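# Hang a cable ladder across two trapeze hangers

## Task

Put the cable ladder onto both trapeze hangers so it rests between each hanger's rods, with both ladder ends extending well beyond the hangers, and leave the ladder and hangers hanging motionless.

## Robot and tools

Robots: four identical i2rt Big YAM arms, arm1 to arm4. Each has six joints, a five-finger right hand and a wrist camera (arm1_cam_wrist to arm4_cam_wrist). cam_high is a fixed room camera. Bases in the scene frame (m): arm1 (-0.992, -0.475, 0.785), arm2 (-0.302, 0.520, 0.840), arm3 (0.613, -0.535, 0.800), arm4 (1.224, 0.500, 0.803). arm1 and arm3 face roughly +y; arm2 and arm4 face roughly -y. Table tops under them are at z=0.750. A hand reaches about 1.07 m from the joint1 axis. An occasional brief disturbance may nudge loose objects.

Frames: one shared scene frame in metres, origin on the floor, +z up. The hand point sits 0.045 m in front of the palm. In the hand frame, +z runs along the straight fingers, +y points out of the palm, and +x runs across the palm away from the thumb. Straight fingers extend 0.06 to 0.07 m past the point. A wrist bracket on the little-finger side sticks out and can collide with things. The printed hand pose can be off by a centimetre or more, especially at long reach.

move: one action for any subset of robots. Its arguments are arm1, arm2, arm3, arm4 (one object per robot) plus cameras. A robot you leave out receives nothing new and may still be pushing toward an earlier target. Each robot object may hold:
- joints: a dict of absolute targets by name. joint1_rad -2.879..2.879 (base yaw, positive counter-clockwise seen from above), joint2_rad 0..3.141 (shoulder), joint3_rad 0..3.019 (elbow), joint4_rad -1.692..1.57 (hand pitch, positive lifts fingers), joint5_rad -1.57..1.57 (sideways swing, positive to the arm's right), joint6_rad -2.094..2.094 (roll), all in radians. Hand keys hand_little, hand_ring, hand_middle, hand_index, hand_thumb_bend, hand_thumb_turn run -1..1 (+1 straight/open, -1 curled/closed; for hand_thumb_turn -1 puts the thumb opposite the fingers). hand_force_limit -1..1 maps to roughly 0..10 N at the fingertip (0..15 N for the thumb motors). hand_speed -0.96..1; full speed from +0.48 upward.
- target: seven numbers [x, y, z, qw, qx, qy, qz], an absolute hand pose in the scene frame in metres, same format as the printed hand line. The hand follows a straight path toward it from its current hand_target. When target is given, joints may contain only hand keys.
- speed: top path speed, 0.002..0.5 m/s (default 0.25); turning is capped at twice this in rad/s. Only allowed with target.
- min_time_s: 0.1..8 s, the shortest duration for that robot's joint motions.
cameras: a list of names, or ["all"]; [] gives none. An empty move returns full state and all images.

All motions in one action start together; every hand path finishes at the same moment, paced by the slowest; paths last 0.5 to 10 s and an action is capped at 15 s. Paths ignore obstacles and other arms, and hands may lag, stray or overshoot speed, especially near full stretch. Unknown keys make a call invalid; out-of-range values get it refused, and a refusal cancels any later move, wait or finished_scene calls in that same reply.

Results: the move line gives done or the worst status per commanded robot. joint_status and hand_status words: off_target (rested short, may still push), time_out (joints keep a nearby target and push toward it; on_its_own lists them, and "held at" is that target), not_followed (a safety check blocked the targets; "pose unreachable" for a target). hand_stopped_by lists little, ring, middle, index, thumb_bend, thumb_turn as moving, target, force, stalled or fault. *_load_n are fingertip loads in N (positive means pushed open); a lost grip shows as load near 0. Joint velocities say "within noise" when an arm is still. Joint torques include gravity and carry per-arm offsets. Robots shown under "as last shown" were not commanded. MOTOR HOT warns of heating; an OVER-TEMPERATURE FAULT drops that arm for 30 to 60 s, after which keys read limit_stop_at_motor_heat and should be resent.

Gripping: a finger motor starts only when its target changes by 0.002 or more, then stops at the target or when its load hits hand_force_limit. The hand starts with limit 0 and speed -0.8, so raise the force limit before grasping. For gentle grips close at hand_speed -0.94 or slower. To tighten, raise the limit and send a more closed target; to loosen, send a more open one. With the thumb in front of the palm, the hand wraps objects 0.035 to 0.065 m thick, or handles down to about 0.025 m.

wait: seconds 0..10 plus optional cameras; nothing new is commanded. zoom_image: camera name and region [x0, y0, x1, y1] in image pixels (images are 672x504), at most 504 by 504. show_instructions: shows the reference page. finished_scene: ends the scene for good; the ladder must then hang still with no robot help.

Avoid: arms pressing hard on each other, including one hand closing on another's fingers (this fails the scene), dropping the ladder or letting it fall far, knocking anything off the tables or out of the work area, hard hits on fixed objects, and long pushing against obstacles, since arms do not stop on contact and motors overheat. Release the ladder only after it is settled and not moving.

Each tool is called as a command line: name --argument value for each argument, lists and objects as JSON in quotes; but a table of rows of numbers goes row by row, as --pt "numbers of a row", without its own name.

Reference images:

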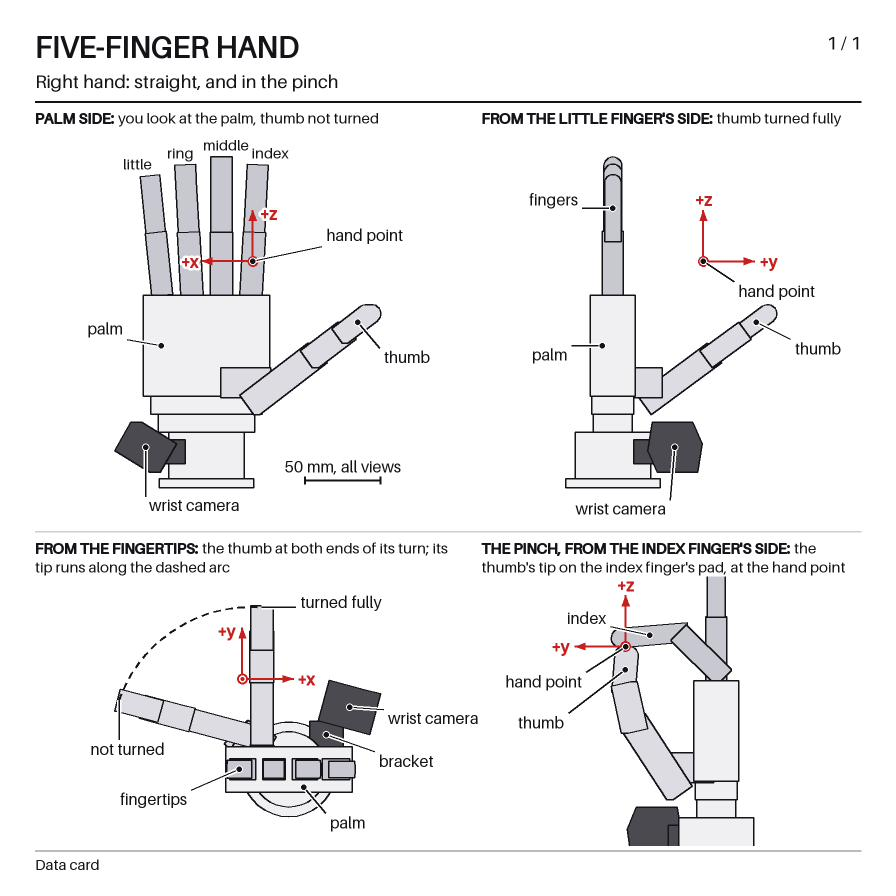

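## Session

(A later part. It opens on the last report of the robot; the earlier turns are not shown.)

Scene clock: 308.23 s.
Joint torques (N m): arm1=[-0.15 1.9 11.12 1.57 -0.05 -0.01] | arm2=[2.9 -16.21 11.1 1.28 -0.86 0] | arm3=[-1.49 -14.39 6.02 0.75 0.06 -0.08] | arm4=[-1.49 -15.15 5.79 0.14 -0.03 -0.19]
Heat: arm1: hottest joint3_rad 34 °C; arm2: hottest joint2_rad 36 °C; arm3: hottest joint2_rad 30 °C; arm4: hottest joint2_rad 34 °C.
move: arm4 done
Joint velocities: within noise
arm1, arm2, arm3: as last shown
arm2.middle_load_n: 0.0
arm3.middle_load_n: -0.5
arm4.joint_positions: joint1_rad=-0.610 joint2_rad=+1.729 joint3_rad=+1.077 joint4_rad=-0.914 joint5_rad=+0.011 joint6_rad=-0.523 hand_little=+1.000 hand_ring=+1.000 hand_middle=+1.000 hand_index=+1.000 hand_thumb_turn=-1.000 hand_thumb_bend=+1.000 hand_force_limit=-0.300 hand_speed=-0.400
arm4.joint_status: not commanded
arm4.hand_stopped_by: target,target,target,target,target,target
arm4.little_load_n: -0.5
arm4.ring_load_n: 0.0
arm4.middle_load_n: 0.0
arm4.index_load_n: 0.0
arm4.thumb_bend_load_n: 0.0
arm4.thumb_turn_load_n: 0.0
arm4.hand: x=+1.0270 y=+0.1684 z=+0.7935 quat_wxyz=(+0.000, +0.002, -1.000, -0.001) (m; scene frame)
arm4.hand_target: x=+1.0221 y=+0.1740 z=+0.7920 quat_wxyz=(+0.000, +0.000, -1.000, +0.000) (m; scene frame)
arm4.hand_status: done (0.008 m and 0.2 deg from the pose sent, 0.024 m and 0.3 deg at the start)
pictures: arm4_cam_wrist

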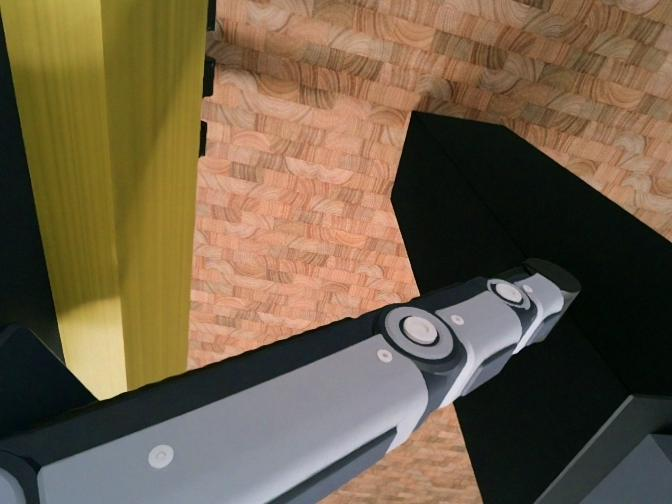

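move --arm4 '{"joints": {"hand_speed": -0.5, "hand_force_limit": 0.0, "hand_little": -1, "hand_ring": -1, "hand_middle": -1, "hand_index": -1}}' --arm2 '{"target": [-0.035, -0.03, 0.925, 0, 0.7071, 0.7071, 0], "speed": 0.1}' --cameras '["arm4_cam_wrist"]'

move --arm4 '{"joints": {"hand_speed": -0.7, "hand_force_limit": -0.3, "hand_thumb_bend": -1}}' --arm2 '{"target": [-0.03, -0.02, 0.995, 0, 0.7071, 0.7071, 0], "speed": 0.2}' --cameras '["arm4_cam_wrist"]'

Scene clock: 312.13 s.
Joint torques (N m): arm1=[-0.44 0.85 11.22 1.29 -0.01 0.04] | arm2=[1.03 -18.14 8.13 1.2 -0.15 -0.07] | arm3=[-1.73 -14.27 6.17 0.72 0.06 -0.08] | arm4=[-1.49 -15.21 5.79 0.1 0.05 -0.13]
Heat: arm1: hottest joint3_rad 34 °C; arm2: hottest joint2_rad 36 °C; arm3: hottest joint2_rad 30 °C; arm4: hottest joint2_rad 33 °C.
move: arm2 done; arm4 done
Joint velocities: within noise
arm1: as last shown
arm2.joint_positions: joint1_rad=+0.524 joint2_rad=+1.890 joint3_rad=+1.550 joint4_rad=-1.260 joint5_rad=+0.000 joint6_rad=+1.962 hand_little=+1.000 hand_ring=+1.000 hand_middle=+1.000 hand_index=+1.000 hand_thumb_turn=+1.000 hand_thumb_bend=+1.000 hand_force_limit=+0.000 hand_speed=-0.800
arm2.joint_status: not commanded
arm2.hand_stopped_by: target,target,target,target,target,target
arm2.little_load_n: 0.0
arm2.ring_load_n: 0.0
arm2.middle_load_n: 0.0
arm2.index_load_n: 0.0
arm2.thumb_bend_load_n: 0.0
arm2.thumb_turn_load_n: 0.0
arm2.hand: x=-0.0358 y=-0.0279 z=+0.9176 quat_wxyz=(+0.010, -0.711, -0.703, -0.003) (m; scene frame)
arm2.hand_target: x=-0.0350 y=-0.0299 z=+0.9251 quat_wxyz=(+0.000, -0.707, -0.707, +0.000) (m; scene frame)
arm2.hand_status: done (0.008 m and 1.3 deg from the pose sent, 0.063 m and 2.1 deg at the start)
arm3.joint_positions: joint1_rad=-0.897 joint2_rad=+1.943 joint3_rad=+1.402 joint4_rad=-1.024 joint5_rad=-0.008 joint6_rad=-0.783 hand_little=-1.000 hand_ring=-1.000 hand_middle=-1.000 hand_index=-1.000 hand_thumb_turn=-1.000 hand_thumb_bend=+0.490 hand_force_limit=-0.300 hand_speed=-0.700
arm3.joint_status: not commanded
arm3.hand_stopped_by: target,target,target,target,force,target
arm3.little_load_n: 0.0
arm3.ring_load_n: 0.0
arm3.middle_load_n: -0.5
arm3.index_load_n: 0.0
arm3.thumb_bend_load_n: 5.5
arm3.thumb_turn_load_n: 2.0
arm3.hand: x=+0.9678 y=-0.2008 z=+0.7924 quat_wxyz=(-0.002, +1.000, +0.004, +0.000) (m; scene frame)
arm3.hand_target: x=+0.9738 y=-0.2060 z=+0.7871 quat_wxyz=(+0.000, +1.000, +0.000, +0.000) (m; scene frame)
arm3.hand_status: not commanded
arm4.joint_positions: joint1_rad=-0.611 joint2_rad=+1.729 joint3_rad=+1.077 joint4_rad=-0.914 joint5_rad=+0.009 joint6_rad=-0.524 hand_little=-1.000 hand_ring=-1.000 hand_middle=-1.000 hand_index=-1.000 hand_thumb_turn=-1.000 hand_thumb_bend=+1.000 hand_force_limit=+0.000 hand_speed=-0.500
arm4.joint_status: all done
arm4.hand_stopped_by: target,target,target,target,target,target
arm4.little_load_n: 0.0
arm4.ring_load_n: 0.0
arm4.middle_load_n: 0.0
arm4.index_load_n: 0.0
arm4.thumb_bend_load_n: 0.0
arm4.thumb_turn_load_n: 0.0
arm4.hand: x=+1.0268 y=+0.1685 z=+0.7935 quat_wxyz=(+0.000, +0.002, -1.000, -0.001) (m; scene frame)
arm4.hand_target: x=+1.0222 y=+0.1740 z=+0.7920 quat_wxyz=(+0.000, +0.000, -1.000, +0.000) (m; scene frame)
arm4.hand_status: not commanded
pictures: arm4_cam_wrist

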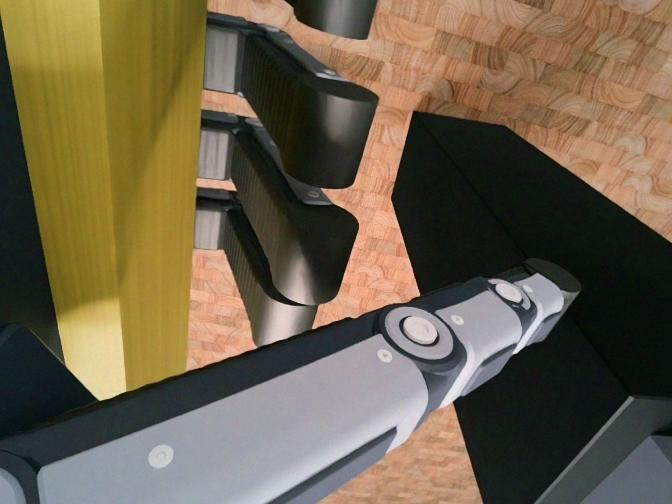

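Scene clock: 317.07 s.
Joint torques (N m): arm1=[-0.5 1.55 11.19 1.68 -0.03 0.05] | arm2=[2.2 -16.03 11.77 0.47 -0.14 0.03] | arm3=[-1.67 -14.21 6.11 0.75 0.05 -0.1] | arm4=[-1.44 -15.21 5.78 0.12 0.05 -0.14]
Heat: arm1: hottest joint3_rad 34 °C; arm2: hottest joint2_rad 36 °C; arm3: hottest joint2_rad 30 °C; arm4: hottest joint2_rad 33 °C.
move: arm2 off_target; arm4 off_target
Joint velocities: within noise
arm1, arm3: as last shown
arm2.joint_positions: joint1_rad=+0.529 joint2_rad=+1.811 joint3_rad=+1.608 joint4_rad=-1.402 joint5_rad=-0.001 joint6_rad=+1.962 hand_little=+1.000 hand_ring=+1.000 hand_middle=+1.000 hand_index=+1.000 hand_thumb_turn=+1.000 hand_thumb_bend=+1.000 hand_force_limit=+0.000 hand_speed=-0.800
arm2.joint_status: not commanded
arm2.hand_stopped_by: target,target,target,target,target,target
arm2.little_load_n: -0.5
arm2.ring_load_n: 0.0
arm2.middle_load_n: 0.0
arm2.index_load_n: 0.0
arm2.thumb_bend_load_n: 0.0
arm2.thumb_turn_load_n: 0.0
arm2.hand: x=-0.0385 y=-0.0125 z=+0.9813 quat_wxyz=(+0.012, -0.709, -0.705, -0.004) (m; scene frame)
arm2.hand_target: x=-0.0303 y=-0.0196 z=+0.9951 quat_wxyz=(+0.000, -0.707, -0.707, +0.000) (m; scene frame)
arm2.hand_status: off_target (0.018 m and 1.5 deg from the pose sent, 0.078 m and 1.3 deg at the start)
arm3.thumb_bend_load_n: 6.0
arm4.joint_positions: joint1_rad=-0.611 joint2_rad=+1.729 joint3_rad=+1.077 joint4_rad=-0.914 joint5_rad=+0.009 joint6_rad=-0.524 hand_little=-1.000 hand_ring=-1.000 hand_middle=-1.000 hand_index=-1.000 hand_thumb_turn=-1.000 hand_thumb_bend=+0.477 hand_force_limit=-0.300 hand_speed=-0.700
arm4.joint_status: hand_thumb_bend off_target (ended at +0.477, target -1.000); the others done
arm4.hand_stopped_by: target,target,target,target,force,target
arm4.little_load_n: 0.0
arm4.ring_load_n: 0.0
arm4.middle_load_n: -0.5
arm4.index_load_n: 0.0
arm4.thumb_bend_load_n: 6.0
arm4.thumb_turn_load_n: 2.0
arm4.hand: x=+1.0268 y=+0.1685 z=+0.7935 quat_wxyz=(+0.000, +0.002, -1.000, -0.001) (m; scene frame)
arm4.hand_target: x=+1.0222 y=+0.1740 z=+0.7920 quat_wxyz=(+0.000, +0.000, -1.000, +0.000) (m; scene frame)
arm4.hand_status: not commanded
pictures: arm4_cam_wrist

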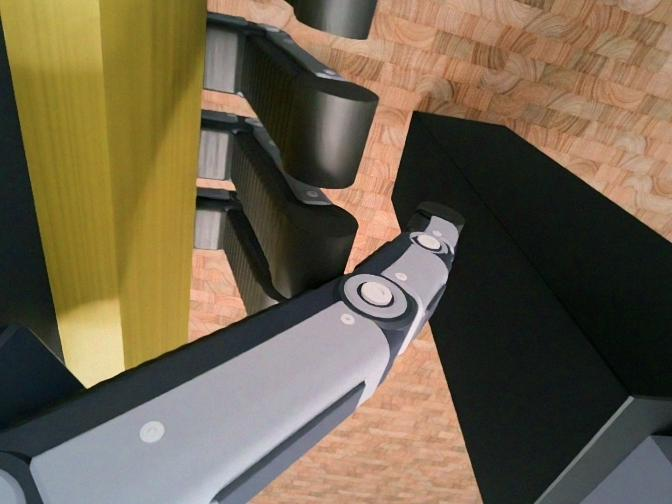

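move --arm2 '{"target": [-0.265, -0.01, 0.985, 0, 0.7071, 0.7071, 0], "speed": 0.2}'

move --arm2 '{"target": [-0.265, -0.01, 0.900, 0, 0.7071, 0.7071, 0], "speed": 0.12}' --cameras '["arm2_cam_wrist", "cam_high"]'

zoom_image --camera "cam_high" --region '[375, 165, 515, 285]'

Scene clock: 319.43 s.
Joint torques (N m): arm1=[-1.38 1.2 11.18 1.51 -0.05 0.05] | arm2=[2.37 -15.68 8.43 1.13 -0.18 -0.18] | arm3=[-1.38 -14.33 6.05 0.7 0.05 -0.08] | arm4=[-1.44 -15.21 5.78 0.1 0.05 -0.14]
Heat: arm1: hottest joint3_rad 34 °C; arm2: hottest joint2_rad 36 °C; arm3: hottest joint3_rad 30 °C; arm4: hottest joint2_rad 33 °C.
move: arm2 done
Joint velocities: within noise
arm1, arm3, arm4: as last shown
arm1.little_load_n: -0.5
arm2.joint_positions: joint1_rad=+0.098 joint2_rad=+1.701 joint3_rad=+1.446 joint4_rad=-1.350 joint5_rad=+0.004 joint6_rad=+1.540 hand_little=+1.000 hand_ring=+1.000 hand_middle=+1.000 hand_index=+1.000 hand_thumb_turn=+1.000 hand_thumb_bend=+1.000 hand_force_limit=+0.000 hand_speed=-0.800
arm2.joint_status: not commanded
arm2.hand_stopped_by: target,target,target,target,target,target
arm2.little_load_n: 0.0
arm2.ring_load_n: 0.0
arm2.middle_load_n: 0.0
arm2.index_load_n: 0.0
arm2.thumb_bend_load_n: 0.0
arm2.thumb_turn_load_n: 0.0
arm2.hand: x=-0.2668 y=-0.0083 z=+0.9773 quat_wxyz=(+0.009, -0.712, -0.702, -0.008) (m; scene frame)
arm2.hand_target: x=-0.2650 y=-0.0100 z=+0.9850 quat_wxyz=(+0.000, -0.707, -0.707, +0.000) (m; scene frame)
arm2.hand_status: done (0.008 m and 1.6 deg from the pose sent, 0.227 m and 1.5 deg at the start)
pictures: none

Scene clock: 320.90 s.
Joint torques (N m): arm1=[-0.79 1.67 11.12 1.46 -0.03 0.07] | arm2=[1.85 -13.51 8.24 1.28 -0.16 -0.12] | arm3=[-1.38 -14.39 6.02 0.69 0.05 -0.09] | arm4=[-1.44 -15.15 5.79 0.09 0.06 -0.14]
Heat: arm1: hottest joint3_rad 34 °C; arm2: hottest joint2_rad 36 °C; arm3: hottest joint3_rad 30 °C; arm4: hottest joint2_rad 33 °C.
move: arm2 done
Joint velocities: within noise
arm1, arm3, arm4: as last shown
arm1.little_load_n: 0.0
arm2.joint_positions: joint1_rad=+0.098 joint2_rad=+1.749 joint3_rad=+1.305 joint4_rad=-1.138 joint5_rad=+0.004 joint6_rad=+1.539 hand_little=+1.000 hand_ring=+1.000 hand_middle=+1.000 hand_index=+1.000 hand_thumb_turn=+1.000 hand_thumb_bend=+1.000 hand_force_limit=+0.000 hand_speed=-0.800
arm2.joint_status: not commanded
arm2.hand_stopped_by: target,target,target,target,target,target
arm2.little_load_n: 0.0
arm2.ring_load_n: 0.0
arm2.middle_load_n: 0.0
arm2.index_load_n: 0.0
arm2.thumb_bend_load_n: 0.0
arm2.thumb_turn_load_n: 0.0
arm2.hand: x=-0.2666 y=-0.0077 z=+0.9039 quat_wxyz=(+0.002, -0.712, -0.702, +0.000) (m; scene frame)
arm2.hand_target: x=-0.2650 y=-0.0099 z=+0.9000 quat_wxyz=(+0.000, -0.707, -0.707, +0.000) (m; scene frame)
arm2.hand_status: done (0.005 m and 0.8 deg from the pose sent, 0.077 m and 1.6 deg at the start)
arm3.middle_load_n: -1.0
arm3.thumb_bend_load_n: 5.5
arm4.thumb_bend_load_n: 5.5
pictures: arm2_cam_wrist, cam_high

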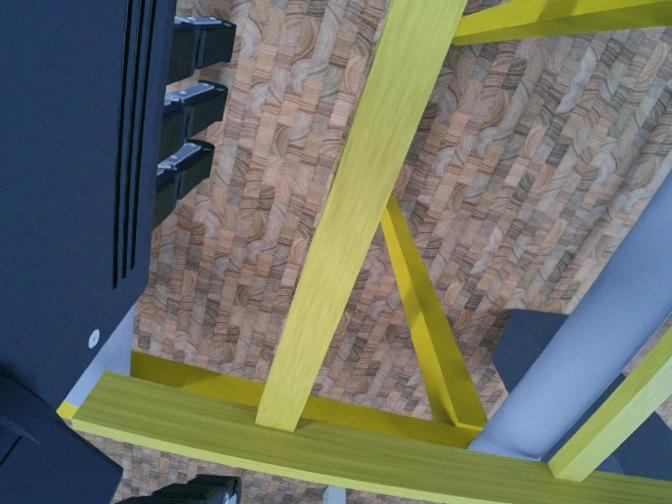

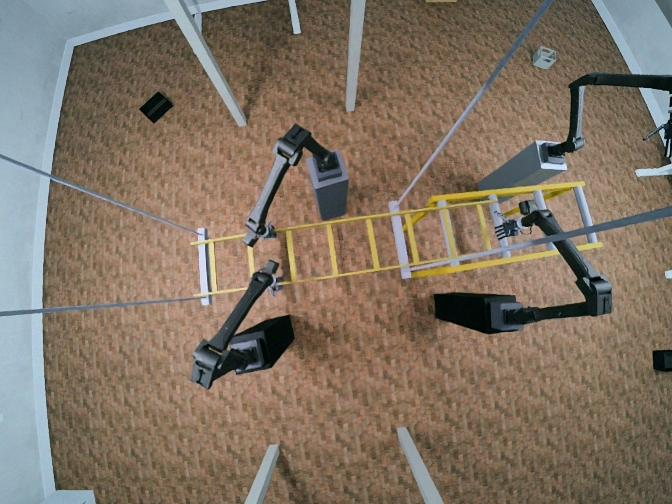

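Scaled by 3.600 from the camera's 672x504 image, which has a finer 960x720 frame.

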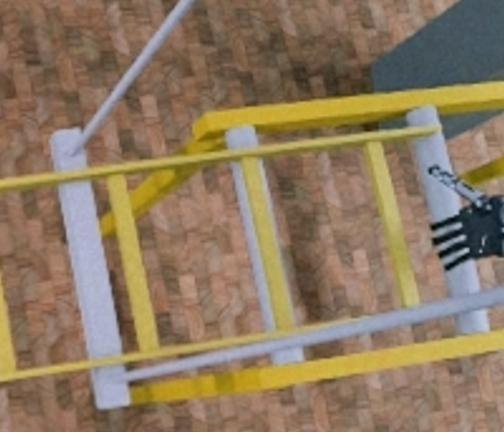

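move --arm3 '{"target": [0.972, -0.212, 0.885, 0, 1, 0, 0], "speed": 0.06}' --arm4 '{"target": [1.025, 0.150, 0.895, 0, 0, 1, 0], "speed": 0.06}' --arm2 '{"target": [-0.20, -0.015, 0.905, 0, 0.7071, 0.7071, 0], "speed": 0.06}' --cameras '["cam_high"]'

zoom_image --camera "cam_high" --region '[180, 200, 320, 320]'

zoom_image --camera "cam_high" --region '[375, 165, 515, 285]'

Scene clock: 324.03 s.
Joint torques (N m): arm1=[-0.26 1.32 11.03 1.54 -0.03 0] | arm2=[2.2 -13.22 10.32 0.39 -0.12 0.11] | arm3=[-1.85 -22.71 9.18 -2.78 0.11 -0.14] | arm4=[0.67 -23.47 13.09 -4.83 0.11 0.17]
Heat: arm1: hottest joint3_rad 34 °C; arm2: hottest joint2_rad 36 °C; arm3: hottest joint2_rad 30 °C; arm4: hottest joint2_rad 33 °C.
move: arm2 done; arm3 off_target; arm4 off_target
Joint velocities: within noise
arm1: as last shown
arm2.joint_positions: joint1_rad=+0.222 joint2_rad=+1.749 joint3_rad=+1.305 joint4_rad=-1.138 joint5_rad=+0.002 joint6_rad=+1.642 hand_little=+1.000 hand_ring=+1.000 hand_middle=+1.000 hand_index=+1.000 hand_thumb_turn=+1.000 hand_thumb_bend=+1.000 hand_force_limit=+0.000 hand_speed=-0.800
arm2.joint_status: not commanded
arm2.hand_stopped_by: target,target,target,target,target,target
arm2.little_load_n: 0.0
arm2.ring_load_n: 0.0
arm2.middle_load_n: 0.0
arm2.index_load_n: 0.0
arm2.thumb_bend_load_n: 0.0
arm2.thumb_turn_load_n: 0.0
arm2.hand: x=-0.2037 y=-0.0055 z=+0.9038 quat_wxyz=(+0.001, -0.704, -0.710, +0.000) (m; scene frame)
arm2.hand_target: x=-0.1999 y=-0.0147 z=+0.9050 quat_wxyz=(+0.000, -0.707, -0.707, +0.000) (m; scene frame)
arm2.hand_status: done (0.010 m and 0.5 deg from the pose sent, 0.067 m and 0.8 deg at the start)
arm3.joint_positions: joint1_rad=-0.897 joint2_rad=+1.921 joint3_rad=+1.443 joint4_rad=-1.128 joint5_rad=-0.009 joint6_rad=-0.783 hand_little=-1.000 hand_ring=-1.000 hand_middle=-1.000 hand_index=-1.000 hand_thumb_turn=-1.000 hand_thumb_bend=+0.490 hand_force_limit=-0.300 hand_speed=-0.700
arm3.joint_status: not commanded
arm3.hand_stopped_by: target,target,target,target,force,target
arm3.little_load_n: 0.0
arm3.ring_load_n: 0.0
arm3.middle_load_n: -0.5
arm3.index_load_n: 2.5
arm3.thumb_bend_load_n: 6.0
arm3.thumb_turn_load_n: 2.0
arm3.hand: x=+0.9631 y=-0.2054 z=+0.8205 quat_wxyz=(+0.012, +1.000, +0.003, -0.015) (m; scene frame)
arm3.hand_target: x=+0.9706 y=-0.2127 z=+0.8803 quat_wxyz=(+0.000, +1.000, +0.000, +0.001) (m; scene frame)
arm3.hand_status: off_target (0.065 m and 2.2 deg from the pose sent, 0.093 m and 0.5 deg at the start)
arm4.joint_positions: joint1_rad=-0.609 joint2_rad=+1.728 joint3_rad=+1.159 joint4_rad=-1.065 joint5_rad=+0.007 joint6_rad=-0.521 hand_little=-1.000 hand_ring=-1.000 hand_middle=-1.000 hand_index=-1.000 hand_thumb_turn=-1.000 hand_thumb_bend=+0.477 hand_force_limit=-0.300 hand_speed=-0.700
arm4.joint_status: not commanded
arm4.hand_stopped_by: target,target,target,target,force,target
arm4.little_load_n: 1.0
arm4.ring_load_n: 0.5
arm4.middle_load_n: 0.0
arm4.index_load_n: 1.0
arm4.thumb_bend_load_n: 5.5
arm4.thumb_turn_load_n: 2.0
arm4.hand: x=+1.0278 y=+0.1677 z=+0.8250 quat_wxyz=(-0.018, +0.002, -0.999, -0.029) (m; scene frame)
arm4.hand_target: x=+1.0263 y=+0.1533 z=+0.8889 quat_wxyz=(+0.000, +0.000, -1.000, +0.001) (m; scene frame)
arm4.hand_status: off_target (0.072 m and 4.0 deg from the pose sent, 0.103 m and 0.2 deg at the start)
pictures: cam_high

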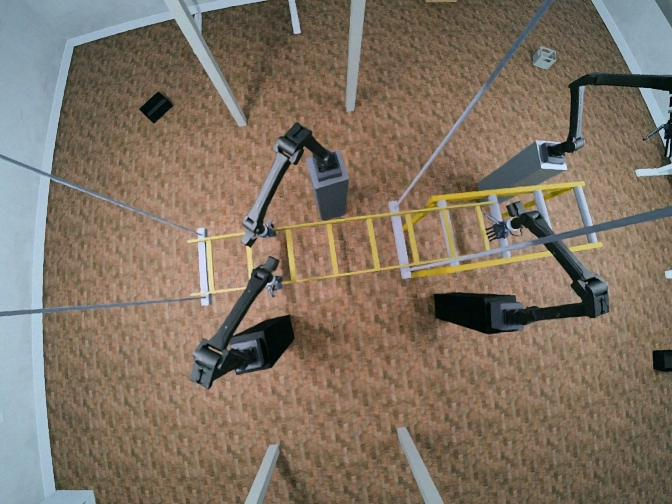

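Scaled by 3.600 from the camera's 672x504 image, which has a finer 960x720 frame.

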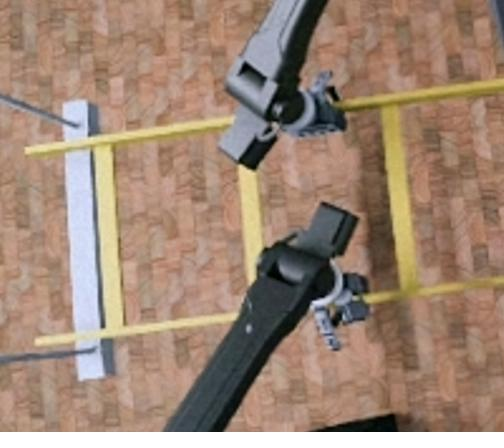

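Scaled by 3.600 from the camera's 672x504 image, which has a finer 960x720 frame.

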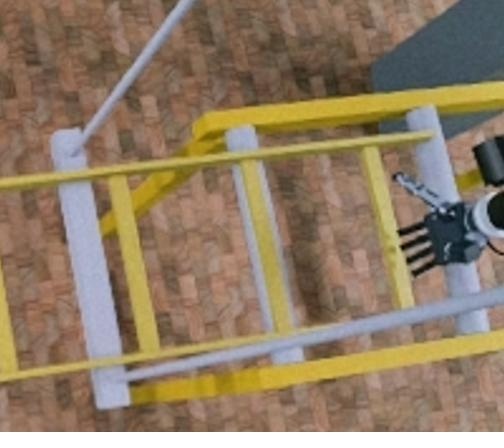

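move --arm3 '{"target": [1.078, -0.213, 0.892, 0, 1, 0, 0], "speed": 0.08}' --arm4 '{"target": [1.130, 0.151, 0.903, 0, 0, 1, 0], "speed": 0.08}' --arm2 '{"target": [-0.05, -0.012, 0.907, 0, 0.7071, 0.7071, 0], "speed": 0.1}' --cameras '["cam_high"]'

zoom_image --camera "cam_high" --region '[165, 200, 305, 320]'

zoom_image --camera "cam_high" --region '[375, 165, 515, 285]'

Scene clock: 326.87 s.
Joint torques (N m): arm1=[-0.5 1.2 11.22 1.44 -0.07 0.06] | arm2=[1.61 -14.39 11.41 0.53 -0.1 0.04] | arm3=[-2.02 -22.65 12.15 -2.13 0.1 -0.23] | arm4=[0.97 -26.52 8.95 -3.85 0.17 0.17]
Heat: arm1: hottest joint3_rad 34 °C; arm2: hottest joint2_rad 36 °C; arm3: hottest joint2_rad 30 °C; arm4: hottest joint2_rad 33 °C.
move: arm2 off_target; arm3 off_target; arm4 off_target
Joint velocities: within noise
arm1: as last shown
arm1.ring_load_n: 0.5
arm2.joint_positions: joint1_rad=+0.507 joint2_rad=+1.819 joint3_rad=+1.402 joint4_rad=-1.173 joint5_rad=-0.002 joint6_rad=+1.923 hand_little=+1.000 hand_ring=+1.000 hand_middle=+1.000 hand_index=+1.000 hand_thumb_turn=+1.000 hand_thumb_bend=+1.000 hand_force_limit=+0.000 hand_speed=-0.800
arm2.joint_status: not commanded
arm2.hand_stopped_by: target,target,target,target,target,target
arm2.little_load_n: 0.0
arm2.ring_load_n: 0.0
arm2.middle_load_n: 0.0
arm2.index_load_n: 0.0
arm2.thumb_bend_load_n: 0.0
arm2.thumb_turn_load_n: 0.0
arm2.hand: x=-0.0558 y=+0.0004 z=+0.9028 quat_wxyz=(+0.005, -0.703, -0.711, -0.002) (m; scene frame)
arm2.hand_target: x=-0.0500 y=-0.0116 z=+0.9072 quat_wxyz=(+0.000, -0.707, -0.707, +0.000) (m; scene frame)
arm2.hand_status: off_target (0.014 m and 0.8 deg from the pose sent, 0.154 m and 0.4 deg at the start)
arm3.joint_positions: joint1_rad=-1.017 joint2_rad=+2.085 joint3_rad=+1.729 joint4_rad=-1.276 joint5_rad=-0.008 joint6_rad=-0.894 hand_little=-1.000 hand_ring=-1.000 hand_middle=-1.000 hand_index=-1.000 hand_thumb_turn=-1.000 hand_thumb_bend=+0.490 hand_force_limit=-0.300 hand_speed=-0.700
arm3.joint_status: not commanded
arm3.hand_stopped_by: target,target,target,target,force,target
arm3.little_load_n: 0.0
arm3.ring_load_n: 0.0
arm3.middle_load_n: -0.5
arm3.index_load_n: 3.0
arm3.thumb_bend_load_n: 6.0
arm3.thumb_turn_load_n: 2.0
arm3.hand: x=+1.0560 y=-0.2139 z=+0.8289 quat_wxyz=(+0.019, +0.999, -0.001, -0.026) (m; scene frame)
arm3.hand_target: x=+1.0751 y=-0.2149 z=+0.8900 quat_wxyz=(+0.000, +1.000, +0.000, +0.002) (m; scene frame)
arm3.hand_status: off_target (0.067 m and 3.7 deg from the pose sent, 0.136 m and 2.2 deg at the start)
arm4.joint_positions: joint1_rad=-0.399 joint2_rad=+1.676 joint3_rad=+1.095 joint4_rad=-1.083 joint5_rad=+0.005 joint6_rad=-0.306 hand_little=-1.000 hand_ring=-1.000 hand_middle=-1.000 hand_index=-1.000 hand_thumb_turn=-1.000 hand_thumb_bend=+0.477 hand_force_limit=-0.300 hand_speed=-0.700
arm4.joint_status: not commanded
arm4.hand_stopped_by: target,target,target,target,force,target
arm4.little_load_n: 2.0
arm4.ring_load_n: 1.0
arm4.middle_load_n: -0.5
arm4.index_load_n: 0.5
arm4.thumb_bend_load_n: 6.0
arm4.thumb_turn_load_n: 2.0
arm4.hand: x=+1.1242 y=+0.1568 z=+0.8309 quat_wxyz=(-0.017, -0.001, -0.999, -0.045) (m; scene frame)
arm4.hand_target: x=+1.1301 y=+0.1535 z=+0.8937 quat_wxyz=(-0.001, +0.000, -1.000, +0.000) (m; scene frame)
arm4.hand_status: off_target (0.073 m and 5.5 deg from the pose sent, 0.130 m and 4.0 deg at the start)
pictures: cam_high

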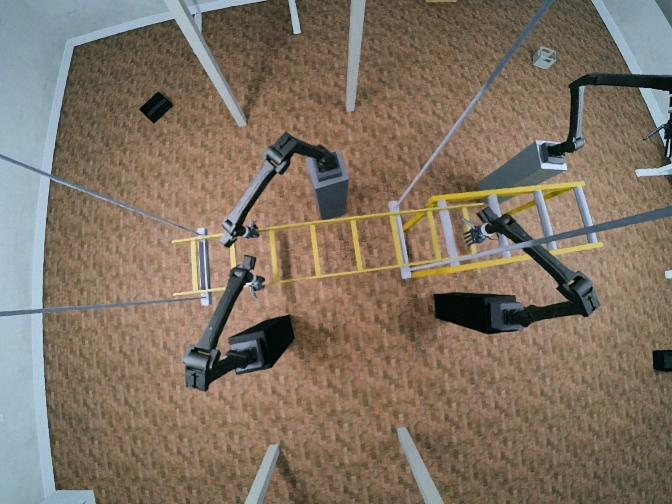

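Scaled by 3.600 from the camera's 672x504 image, which has a finer 960x720 frame.

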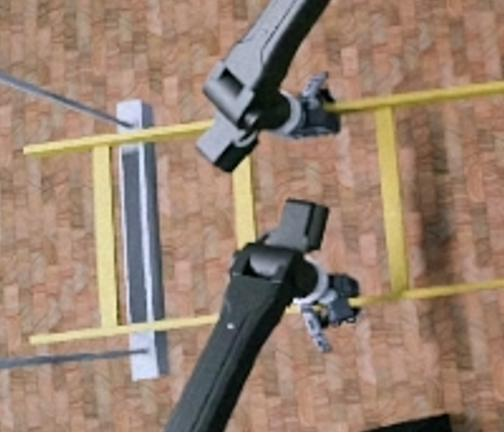

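Scaled by 3.600 from the camera's 672x504 image, which has a finer 960x720 frame.

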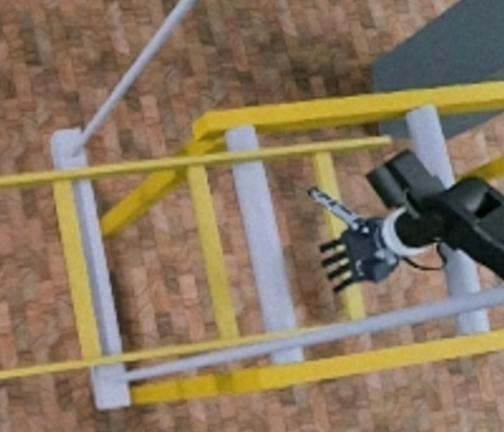

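zoom_image --camera "cam_high" --region '[450, 195, 500, 260]'

move --cameras '["arm2_cam_wrist", "cam_high"]'

Scaled by 7.754 from the camera's 672x504 image, which has a finer 960x720 frame.

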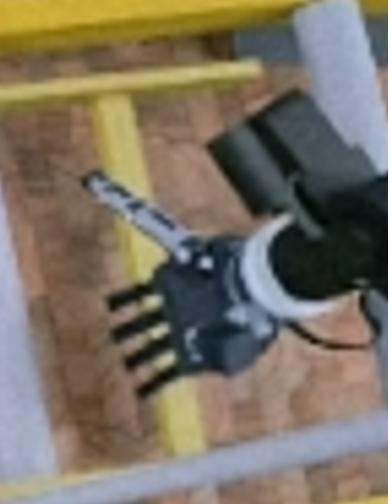

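Scene clock: 327.53 s.
Joint torques (N m): arm1=[-0.85 1.55 11.07 1.47 -0.07 0.01] | arm2=[2.14 -14.33 11.59 0.55 -0.1 0.13] | arm3=[-1.61 -22.83 12.14 -2.18 0.11 -0.22] | arm4=[0.97 -26.4 8.96 -3.85 0.16 0.17]
Heat: arm1: hottest joint3_rad 34 °C; arm2: hottest joint2_rad 36 °C; arm3: hottest joint2_rad 30 °C; arm4: hottest joint2_rad 33 °C.
Joint velocities: within noise
arm1.joint_positions: joint1_rad=+0.437 joint2_rad=+0.614 joint3_rad=+1.368 joint4_rad=-1.170 joint5_rad=+0.105 joint6_rad=-1.150 hand_little=+1.000 hand_ring=+1.000 hand_middle=+1.000 hand_index=+1.000 hand_thumb_turn=+1.000 hand_thumb_bend=+1.000 hand_force_limit=+0.000 hand_speed=-0.800
arm1.joint_status: not commanded
arm1.hand_stopped_by: target,target,target,target,target,target
arm1.little_load_n: 0.0
arm1.ring_load_n: 0.0
arm1.middle_load_n: 0.0
arm1.index_load_n: 0.0
arm1.thumb_bend_load_n: 0.0
arm1.thumb_turn_load_n: 0.0
arm1.hand: x=-0.9996 y=-0.2167 z=+1.2951 quat_wxyz=(-0.473, +0.653, +0.526, +0.270) (m; scene frame)
arm1.hand_target: x=-0.9991 y=-0.2185 z=+1.3077 quat_wxyz=(-0.484, +0.648, +0.521, +0.275) (m; scene frame)
arm1.hand_status: not commanded
arm2.joint_positions: joint1_rad=+0.507 joint2_rad=+1.819 joint3_rad=+1.402 joint4_rad=-1.173 joint5_rad=-0.002 joint6_rad=+1.923 hand_little=+1.000 hand_ring=+1.000 hand_middle=+1.000 hand_index=+1.000 hand_thumb_turn=+1.000 hand_thumb_bend=+1.000 hand_force_limit=+0.000 hand_speed=-0.800
arm2.joint_status: not commanded
arm2.hand_stopped_by: target,target,target,target,target,target
arm2.little_load_n: 0.0
arm2.ring_load_n: 0.0
arm2.middle_load_n: 0.0
arm2.index_load_n: 0.0
arm2.thumb_bend_load_n: 0.0
arm2.thumb_turn_load_n: 0.0
arm2.hand: x=-0.0558 y=+0.0003 z=+0.9028 quat_wxyz=(+0.005, -0.704, -0.711, -0.002) (m; scene frame)
arm2.hand_target: x=-0.0500 y=-0.0116 z=+0.9072 quat_wxyz=(+0.000, -0.707, -0.707, +0.000) (m; scene frame)
arm2.hand_status: off_target (0.014 m and 0.8 deg from the pose sent, 0.154 m and 0.4 deg at the start)
arm3.joint_positions: joint1_rad=-1.017 joint2_rad=+2.085 joint3_rad=+1.729 joint4_rad=-1.277 joint5_rad=-0.008 joint6_rad=-0.894 hand_little=-1.000 hand_ring=-1.000 hand_middle=-1.000 hand_index=-1.000 hand_thumb_turn=-1.000 hand_thumb_bend=+0.490 hand_force_limit=-0.300 hand_speed=-0.700
arm3.joint_status: not commanded
arm3.hand_stopped_by: target,target,target,target,force,target
arm3.little_load_n: 0.0
arm3.ring_load_n: 0.0
arm3.middle_load_n: -0.5
arm3.index_load_n: 3.0
arm3.thumb_bend_load_n: 6.0
arm3.thumb_turn_load_n: 2.0
arm3.hand: x=+1.0560 y=-0.2139 z=+0.8289 quat_wxyz=(+0.019, +0.999, -0.001, -0.026) (m; scene frame)
arm3.hand_target: x=+1.0750 y=-0.2150 z=+0.8900 quat_wxyz=(+0.000, +1.000, +0.000, +0.002) (m; scene frame)
arm3.hand_status: off_target (0.067 m and 3.7 deg from the pose sent, 0.136 m and 2.2 deg at the start)
arm4.joint_positions: joint1_rad=-0.399 joint2_rad=+1.676 joint3_rad=+1.095 joint4_rad=-1.083 joint5_rad=+0.005 joint6_rad=-0.306 hand_little=-1.000 hand_ring=-1.000 hand_middle=-1.000 hand_index=-1.000 hand_thumb_turn=-1.000 hand_thumb_bend=+0.477 hand_force_limit=-0.300 hand_speed=-0.700
arm4.joint_status: not commanded
arm4.hand_stopped_by: target,target,target,target,force,target
arm4.little_load_n: 2.0
arm4.ring_load_n: 0.5
arm4.middle_load_n: -0.5
arm4.index_load_n: 0.5
arm4.thumb_bend_load_n: 5.5
arm4.thumb_turn_load_n: 1.5
arm4.hand: x=+1.1242 y=+0.1568 z=+0.8309 quat_wxyz=(-0.017, -0.001, -0.999, -0.045) (m; scene frame)
arm4.hand_target: x=+1.1301 y=+0.1535 z=+0.8937 quat_wxyz=(-0.001, +0.000, -1.000, +0.000) (m; scene frame)
arm4.hand_status: off_target (0.073 m and 5.5 deg from the pose sent, 0.130 m and 4.0 deg at the start)
pictures: arm2_cam_wrist, cam_high

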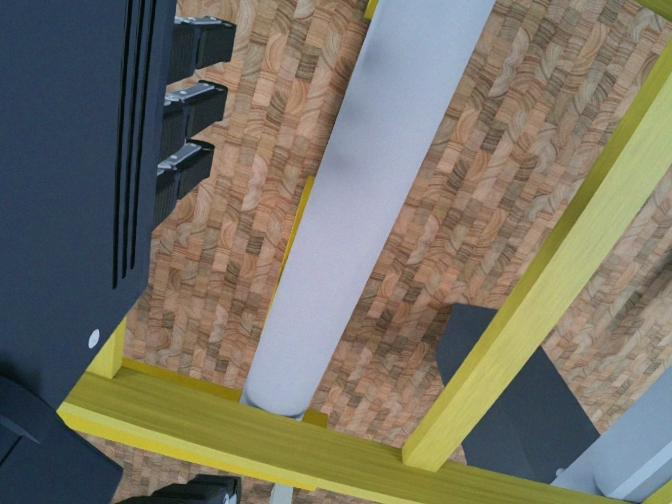

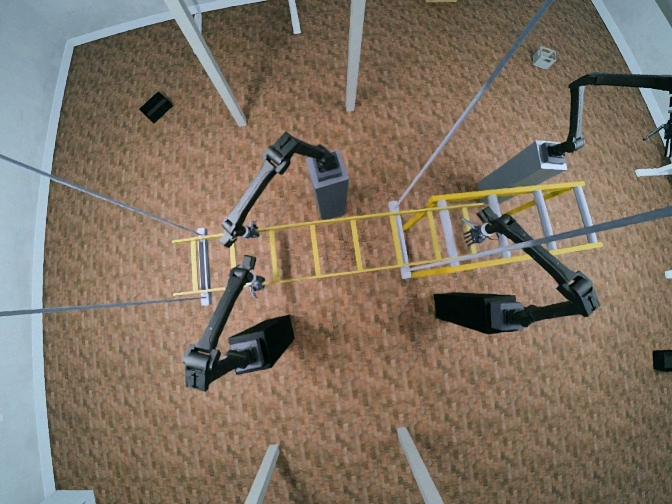

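move --arm3 '{"target": [1.178, -0.207, 0.895, 0, 1, 0, 0], "speed": 0.08}' --arm4 '{"target": [1.232, 0.160, 0.908, 0, 0, 1, 0], "speed": 0.08}' --arm2 '{"target": [-0.07, 0.01, 1.02, 0, 0.7071, 0.7071, 0], "speed": 0.1}' --cameras '["cam_high"]'

zoom_image --camera "cam_high" --region '[150, 200, 290, 320]'

zoom_image --camera "cam_high" --region '[375, 165, 515, 285]'

Scene clock: 330.50 s.
Joint torques (N m): arm1=[-0.56 1.08 11.28 1.69 -0.08 0.04] | arm2=[0.79 -15.21 12.08 0.35 -0.07 -0.11] | arm3=[-2.43 -25.23 12.46 -1.91 0.11 -0.15] | arm4=[1.61 -26.34 9.88 -3.99 0.29 0.42]
Heat: arm1: hottest joint3_rad 34 °C; arm2: hottest joint2_rad 36 °C; arm3: hottest joint3_rad 31 °C; arm4: hottest joint2_rad 34 °C.
move: arm2 off_target; arm3 off_target; arm4 off_target
Joint velocities: within noise
arm1: as last shown
arm2.joint_positions: joint1_rad=+0.495 joint2_rad=+1.700 joint3_rad=+1.507 joint4_rad=-1.426 joint5_rad=-0.002 joint6_rad=+1.923 hand_little=+1.000 hand_ring=+1.000 hand_middle=+1.000 hand_index=+1.000 hand_thumb_turn=+1.000 hand_thumb_bend=+1.000 hand_force_limit=+0.000 hand_speed=-0.800
arm2.joint_status: not commanded
arm2.hand_stopped_by: target,target,target,target,target,target
arm2.little_load_n: 0.0
arm2.ring_load_n: 0.0
arm2.middle_load_n: -0.5
arm2.index_load_n: 0.0
arm2.thumb_bend_load_n: 0.0
arm2.thumb_turn_load_n: 0.0
arm2.hand: x=-0.0702 y=+0.0218 z=+0.9993 quat_wxyz=(+0.018, -0.707, -0.707, -0.008) (m; scene frame)
arm2.hand_target: x=-0.0703 y=+0.0106 z=+1.0200 quat_wxyz=(+0.000, -0.707, -0.707, +0.000) (m; scene frame)
arm2.hand_status: off_target (0.024 m and 2.2 deg from the pose sent, 0.119 m and 0.8 deg at the start)
arm3.joint_positions: joint1_rad=-1.091 joint2_rad=+2.355 joint3_rad=+2.209 joint4_rad=-1.486 joint5_rad=-0.008 joint6_rad=-0.980 hand_little=-1.000 hand_ring=-1.000 hand_middle=-1.000 hand_index=-1.000 hand_thumb_turn=-1.000 hand_thumb_bend=+0.490 hand_force_limit=-0.300 hand_speed=-0.700
arm3.joint_status: not commanded
arm3.hand_stopped_by: target,target,target,target,force,target
arm3.little_load_n: 0.0
arm3.ring_load_n: 0.0
arm3.middle_load_n: -1.0
arm3.index_load_n: 2.0
arm3.thumb_bend_load_n: 6.0
arm3.thumb_turn_load_n: 2.0
arm3.hand: x=+1.1581 y=-0.1992 z=+0.8303 quat_wxyz=(+0.017, +0.999, +0.005, -0.027) (m; scene frame)
arm3.hand_target: x=+1.1750 y=-0.2085 z=+0.8930 quat_wxyz=(+0.000, +1.000, +0.000, +0.002) (m; scene frame)
arm3.hand_status: off_target (0.068 m and 3.6 deg from the pose sent, 0.139 m and 3.7 deg at the start)
arm4.joint_positions: joint1_rad=-0.170 joint2_rad=+1.618 joint3_rad=+1.011 joint4_rad=-1.083 joint5_rad=-0.001 joint6_rad=-0.093 hand_little=-1.000 hand_ring=-1.000 hand_middle=-1.000 hand_index=-1.000 hand_thumb_turn=-1.000 hand_thumb_bend=+0.477 hand_force_limit=-0.300 hand_speed=-0.700
arm4.joint_status: not commanded
arm4.hand_stopped_by: target,target,target,target,force,target
arm4.little_load_n: 3.5
arm4.ring_load_n: 1.0
arm4.middle_load_n: -0.5
arm4.index_load_n: 0.0
arm4.thumb_bend_load_n: 6.0
arm4.thumb_turn_load_n: 2.0
arm4.hand: x=+1.2220 y=+0.1721 z=+0.8314 quat_wxyz=(-0.011, +0.007, -0.998, -0.059) (m; scene frame)
arm4.hand_target: x=+1.2315 y=+0.1637 z=+0.8974 quat_wxyz=(-0.003, +0.000, -1.000, +0.000) (m; scene frame)
arm4.hand_status: off_target (0.078 m and 6.9 deg from the pose sent, 0.133 m and 5.5 deg at the start)
pictures: cam_high

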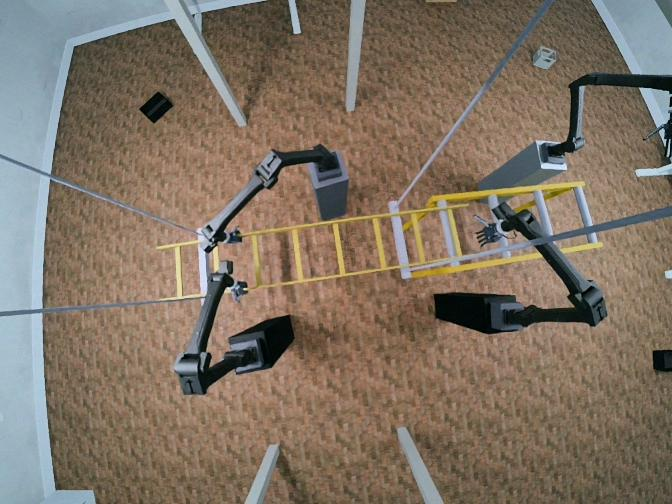

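Scaled by 3.600 from the camera's 672x504 image, which has a finer 960x720 frame.

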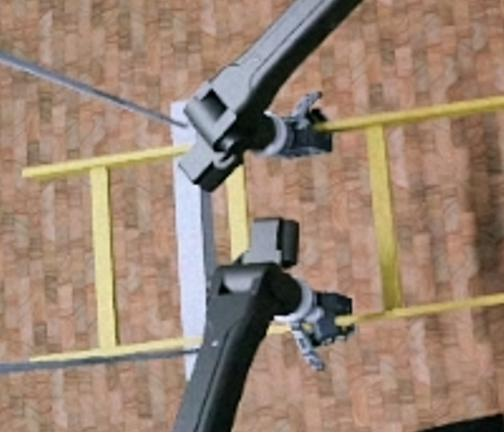

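Scaled by 3.600 from the camera's 672x504 image, which has a finer 960x720 frame.

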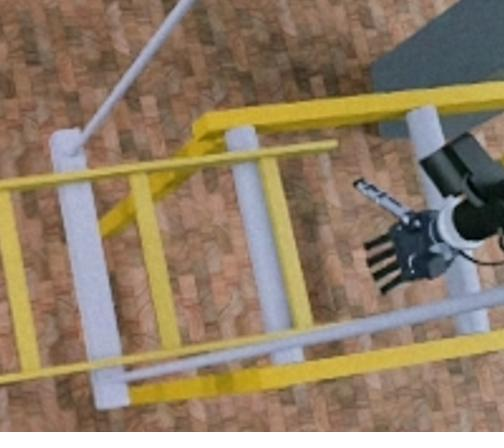

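move --arm3 '{"target": [1.205, -0.220, 0.895, 0, 1, 0, 0], "speed": 0.07}' --arm4 '{"target": [1.264, 0.145, 0.908, 0, 0, 1, 0], "speed": 0.07}' --cameras '["cam_high"]'

zoom_image --camera "cam_high" --region '[150, 200, 290, 320]'

zoom_image --camera "cam_high" --region '[375, 165, 515, 285]'

Scene clock: 334.77 s.
Joint torques (N m): arm1=[0.44 1.38 11.08 1.54 -0.09 0] | arm2=[0.85 -15.5 12.08 0.35 -0.05 -0.07] | arm3=[-3.25 -25.93 12.29 -2.11 0.2 -0.26] | arm4=[2.2 -23.82 13.26 -4.34 0.15 0.48]
Heat: arm1: hottest joint3_rad 34 °C; arm2: hottest joint2_rad 35 °C; arm3: hottest joint2_rad 31 °C; arm4: hottest joint2_rad 34 °C.
move: arm3 off_target; arm4 off_target
Joint velocities: within noise
arm1, arm2: as last shown
arm2.middle_load_n: 0.0
arm3.joint_positions: joint1_rad=-1.114 joint2_rad=+2.426 joint3_rad=+2.345 joint4_rad=-1.536 joint5_rad=-0.011 joint6_rad=-1.005 hand_little=-1.000 hand_ring=-1.000 hand_middle=-1.000 hand_index=-1.000 hand_thumb_turn=-1.000 hand_thumb_bend=+0.490 hand_force_limit=-0.300 hand_speed=-0.700
arm3.joint_status: not commanded
arm3.hand_stopped_by: target,target,target,target,force,target
arm3.little_load_n: 0.0
arm3.ring_load_n: 0.0
arm3.middle_load_n: -0.5
arm3.index_load_n: 2.0
arm3.thumb_bend_load_n: 6.0
arm3.thumb_turn_load_n: 2.0
arm3.hand: x=+1.1850 y=-0.2006 z=+0.8307 quat_wxyz=(+0.011, +1.000, +0.006, -0.021) (m; scene frame)
arm3.hand_target: x=+1.2021 y=-0.2208 z=+0.8926 quat_wxyz=(+0.000, +1.000, +0.000, +0.002) (m; scene frame)
arm3.hand_status: off_target (0.070 m and 2.8 deg from the pose sent, 0.083 m and 3.6 deg at the start)
arm4.joint_positions: joint1_rad=-0.098 joint2_rad=+1.617 joint3_rad=+1.009 joint4_rad=-1.083 joint5_rad=+0.001 joint6_rad=-0.020 hand_little=-1.000 hand_ring=-1.000 hand_middle=-1.000 hand_index=-1.000 hand_thumb_turn=-1.000 hand_thumb_bend=+0.477 hand_force_limit=-0.300 hand_speed=-0.700
arm4.joint_status: not commanded
arm4.hand_stopped_by: target,target,target,target,force,target
arm4.little_load_n: 4.5
arm4.ring_load_n: 0.5
arm4.middle_load_n: -0.5
arm4.index_load_n: 0.0
arm4.thumb_bend_load_n: 6.0
arm4.thumb_turn_load_n: 2.0
arm4.hand: x=+1.2495 y=+0.1717 z=+0.8312 quat_wxyz=(-0.006, +0.006, -0.998, -0.060) (m; scene frame)
arm4.hand_target: x=+1.2633 y=+0.1505 z=+0.8999 quat_wxyz=(-0.003, +0.000, -1.000, +0.001) (m; scene frame)
arm4.hand_status: off_target (0.083 m and 6.9 deg from the pose sent, 0.091 m and 6.9 deg at the start)
pictures: cam_high

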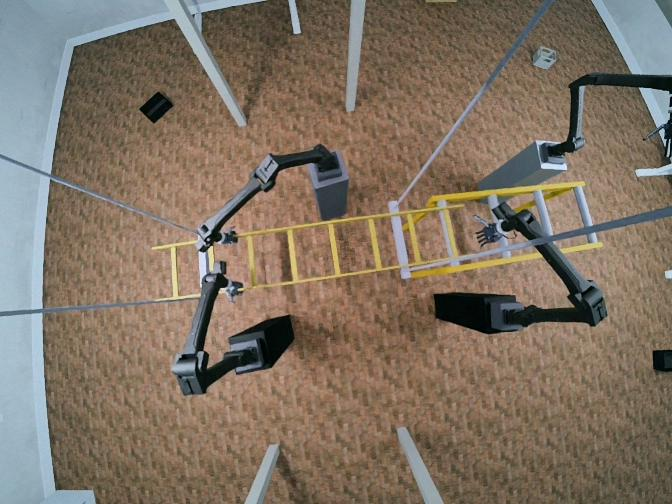

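Scaled by 3.600 from the camera's 672x504 image, which has a finer 960x720 frame.

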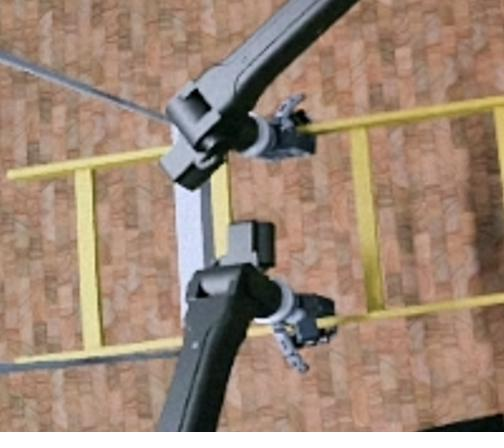

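Scaled by 3.600 from the camera's 672x504 image, which has a finer 960x720 frame.

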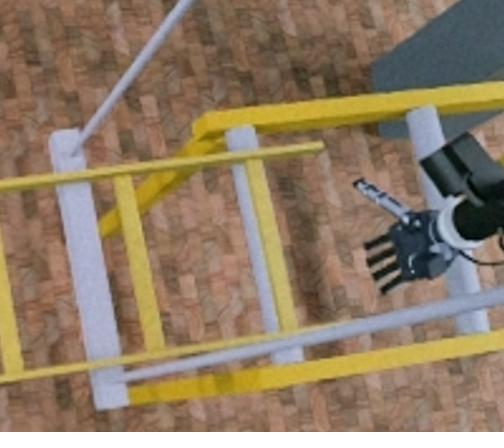

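move --arm3 '{"target": [1.203, -0.233, 0.895, 0, 1, 0, 0], "speed": 0.07}' --arm4 '{"target": [1.264, 0.130, 0.908, 0, 0, 1, 0], "speed": 0.07}' --cameras '["cam_high"]'

zoom_image --camera "cam_high" --region '[150, 200, 290, 320]'

Scene clock: 336.00 s.
Joint torques (N m): arm1=[-0.38 1.08 11.17 1.55 -0.02 0.04] | arm2=[1.44 -15.15 12.16 0.38 -0.07 -0.11] | arm3=[-4.25 -28.1 8.27 -1.33 0.31 -0.31] | arm4=[2.08 -21.54 16.32 -4.64 0.14 0.47]
Heat: arm1: hottest joint3_rad 34 °C; arm2: hottest joint2_rad 35 °C; arm3: hottest joint2_rad 31 °C; arm4: hottest joint2_rad 34 °C.
move: arm3 off_target; arm4 off_target
Joint velocities: within noise
arm1, arm2: as last shown
arm2.index_load_n: -0.5
arm3.joint_positions: joint1_rad=-1.117 joint2_rad=+2.427 joint3_rad=+2.344 joint4_rad=-1.537 joint5_rad=-0.014 joint6_rad=-1.013 hand_little=-1.000 hand_ring=-1.000 hand_middle=-1.000 hand_index=-1.000 hand_thumb_turn=-1.000 hand_thumb_bend=+0.490 hand_force_limit=-0.300 hand_speed=-0.700
arm3.joint_status: not commanded
arm3.hand_stopped_by: target,target,target,target,force,target
arm3.little_load_n: 0.0
arm3.ring_load_n: 0.5
arm3.middle_load_n: -1.0
arm3.index_load_n: 2.0
arm3.thumb_bend_load_n: 5.5
arm3.thumb_turn_load_n: 2.0
arm3.hand: x=+1.1856 y=-0.2019 z=+0.8301 quat_wxyz=(+0.010, +1.000, +0.009, -0.023) (m; scene frame)
arm3.hand_target: x=+1.2009 y=-0.2325 z=+0.8917 quat_wxyz=(+0.001, +1.000, +0.000, +0.001) (m; scene frame)
arm3.hand_status: off_target (0.074 m and 3.1 deg from the pose sent, 0.074 m and 2.8 deg at the start)
arm4.joint_positions: joint1_rad=-0.098 joint2_rad=+1.619 joint3_rad=+1.012 joint4_rad=-1.083 joint5_rad=+0.001 joint6_rad=-0.019 hand_little=-1.000 hand_ring=-1.000 hand_middle=-1.000 hand_index=-1.000 hand_thumb_turn=-1.000 hand_thumb_bend=+0.477 hand_force_limit=-0.300 hand_speed=-0.700
arm4.joint_status: not commanded
arm4.hand_stopped_by: target,target,target,target,force,target
arm4.little_load_n: 4.5
arm4.ring_load_n: 0.5
arm4.middle_load_n: -0.5
arm4.index_load_n: 0.0
arm4.thumb_bend_load_n: 6.0
arm4.thumb_turn_load_n: 2.0
arm4.hand: x=+1.2496 y=+0.1705 z=+0.8313 quat_wxyz=(-0.006, +0.006, -0.998, -0.059) (m; scene frame)
arm4.hand_target: x=+1.2635 y=+0.1371 z=+0.9018 quat_wxyz=(-0.003, +0.000, -1.000, +0.002) (m; scene frame)
arm4.hand_status: off_target (0.088 m and 6.9 deg from the pose sent, 0.089 m and 6.9 deg at the start)
pictures: cam_high

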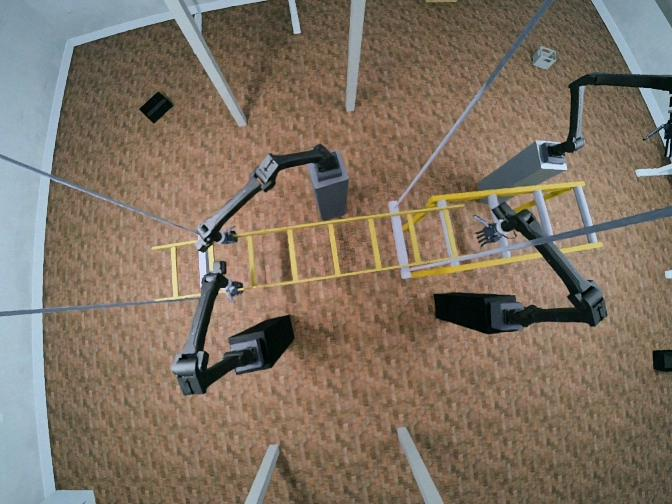

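Scaled by 3.600 from the camera's 672x504 image, which has a finer 960x720 frame.

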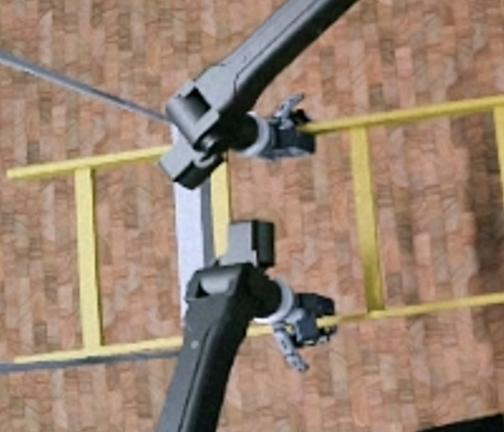

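move --arm3 '{"target": [1.201, -0.244, 0.895, 0, 1, 0, 0], "speed": 0.07}' --arm4 '{"target": [1.264, 0.117, 0.908, 0, 0, 1, 0], "speed": 0.07}' --cameras '["cam_high"]'

zoom_image --camera "cam_high" --region '[150, 200, 290, 320]'

Scene clock: 337.70 s.
Joint torques (N m): arm1=[-0.44 1.32 11.15 1.47 -0.02 0.02] | arm2=[0.97 -14.92 12.14 0.25 -0.09 -0.09] | arm3=[-4.37 -28.92 7.46 -0.81 0.35 -0.32] | arm4=[1.85 -21.95 16.35 -4.52 0.22 0.33]
Heat: arm1: hottest joint3_rad 34 °C; arm2: hottest joint2_rad 35 °C; arm3: hottest joint2_rad 31 °C; arm4: hottest joint2_rad 34 °C.
move: arm3 off_target; arm4 off_target
Joint velocities: within noise
arm1, arm2: as last shown
arm2.index_load_n: 0.0
arm3.joint_positions: joint1_rad=-1.130 joint2_rad=+2.405 joint3_rad=+2.296 joint4_rad=-1.527 joint5_rad=-0.014 joint6_rad=-1.022 hand_little=-1.000 hand_ring=-1.000 hand_middle=-1.000 hand_index=-1.000 hand_thumb_turn=-1.000 hand_thumb_bend=+0.490 hand_force_limit=-0.300 hand_speed=-0.700
arm3.joint_status: not commanded
arm3.hand_stopped_by: target,target,target,target,force,target
arm3.little_load_n: 0.0
arm3.ring_load_n: 0.0
arm3.middle_load_n: -1.0
arm3.index_load_n: 1.0
arm3.thumb_bend_load_n: 5.5
arm3.thumb_turn_load_n: 2.0
arm3.hand: x=+1.1821 y=-0.2148 z=+0.8284 quat_wxyz=(+0.014, +0.999, +0.007, -0.030) (m; scene frame)
arm3.hand_target: x=+1.1986 y=-0.2439 z=+0.8917 quat_wxyz=(+0.001, +1.000, -0.001, +0.000) (m; scene frame)
arm3.hand_status: off_target (0.075 m and 3.9 deg from the pose sent, 0.079 m and 3.1 deg at the start)
arm4.joint_positions: joint1_rad=-0.096 joint2_rad=+1.649 joint3_rad=+1.051 joint4_rad=-1.092 joint5_rad=+0.001 joint6_rad=-0.005 hand_little=-1.000 hand_ring=-1.000 hand_middle=-1.000 hand_index=-1.000 hand_thumb_turn=-1.000 hand_thumb_bend=+0.477 hand_force_limit=-0.300 hand_speed=-0.700
arm4.joint_status: not commanded
arm4.hand_stopped_by: target,target,target,target,force,target
arm4.little_load_n: 4.5
arm4.ring_load_n: 0.5
arm4.middle_load_n: -0.5
arm4.index_load_n: 0.0
arm4.thumb_bend_load_n: 6.0
arm4.thumb_turn_load_n: 2.0
arm4.hand: x=+1.2514 y=+0.1574 z=+0.8314 quat_wxyz=(-0.006, +0.000, -0.998, -0.060) (m; scene frame)
arm4.hand_target: x=+1.2637 y=+0.1241 z=+0.9025 quat_wxyz=(-0.003, +0.000, -1.000, +0.002) (m; scene frame)
arm4.hand_status: off_target (0.087 m and 6.9 deg from the pose sent, 0.095 m and 6.9 deg at the start)
pictures: cam_high

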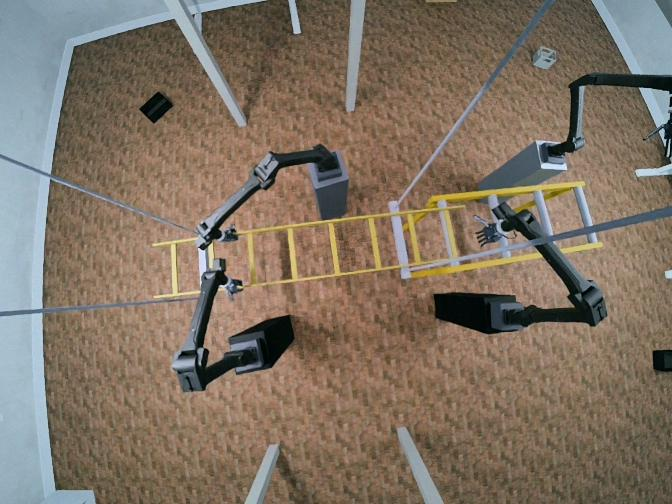

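Scaled by 3.600 from the camera's 672x504 image, which has a finer 960x720 frame.

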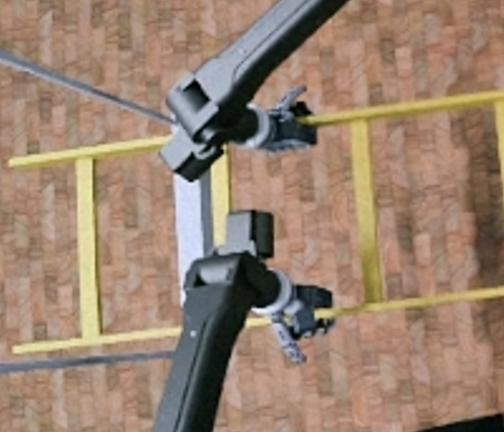

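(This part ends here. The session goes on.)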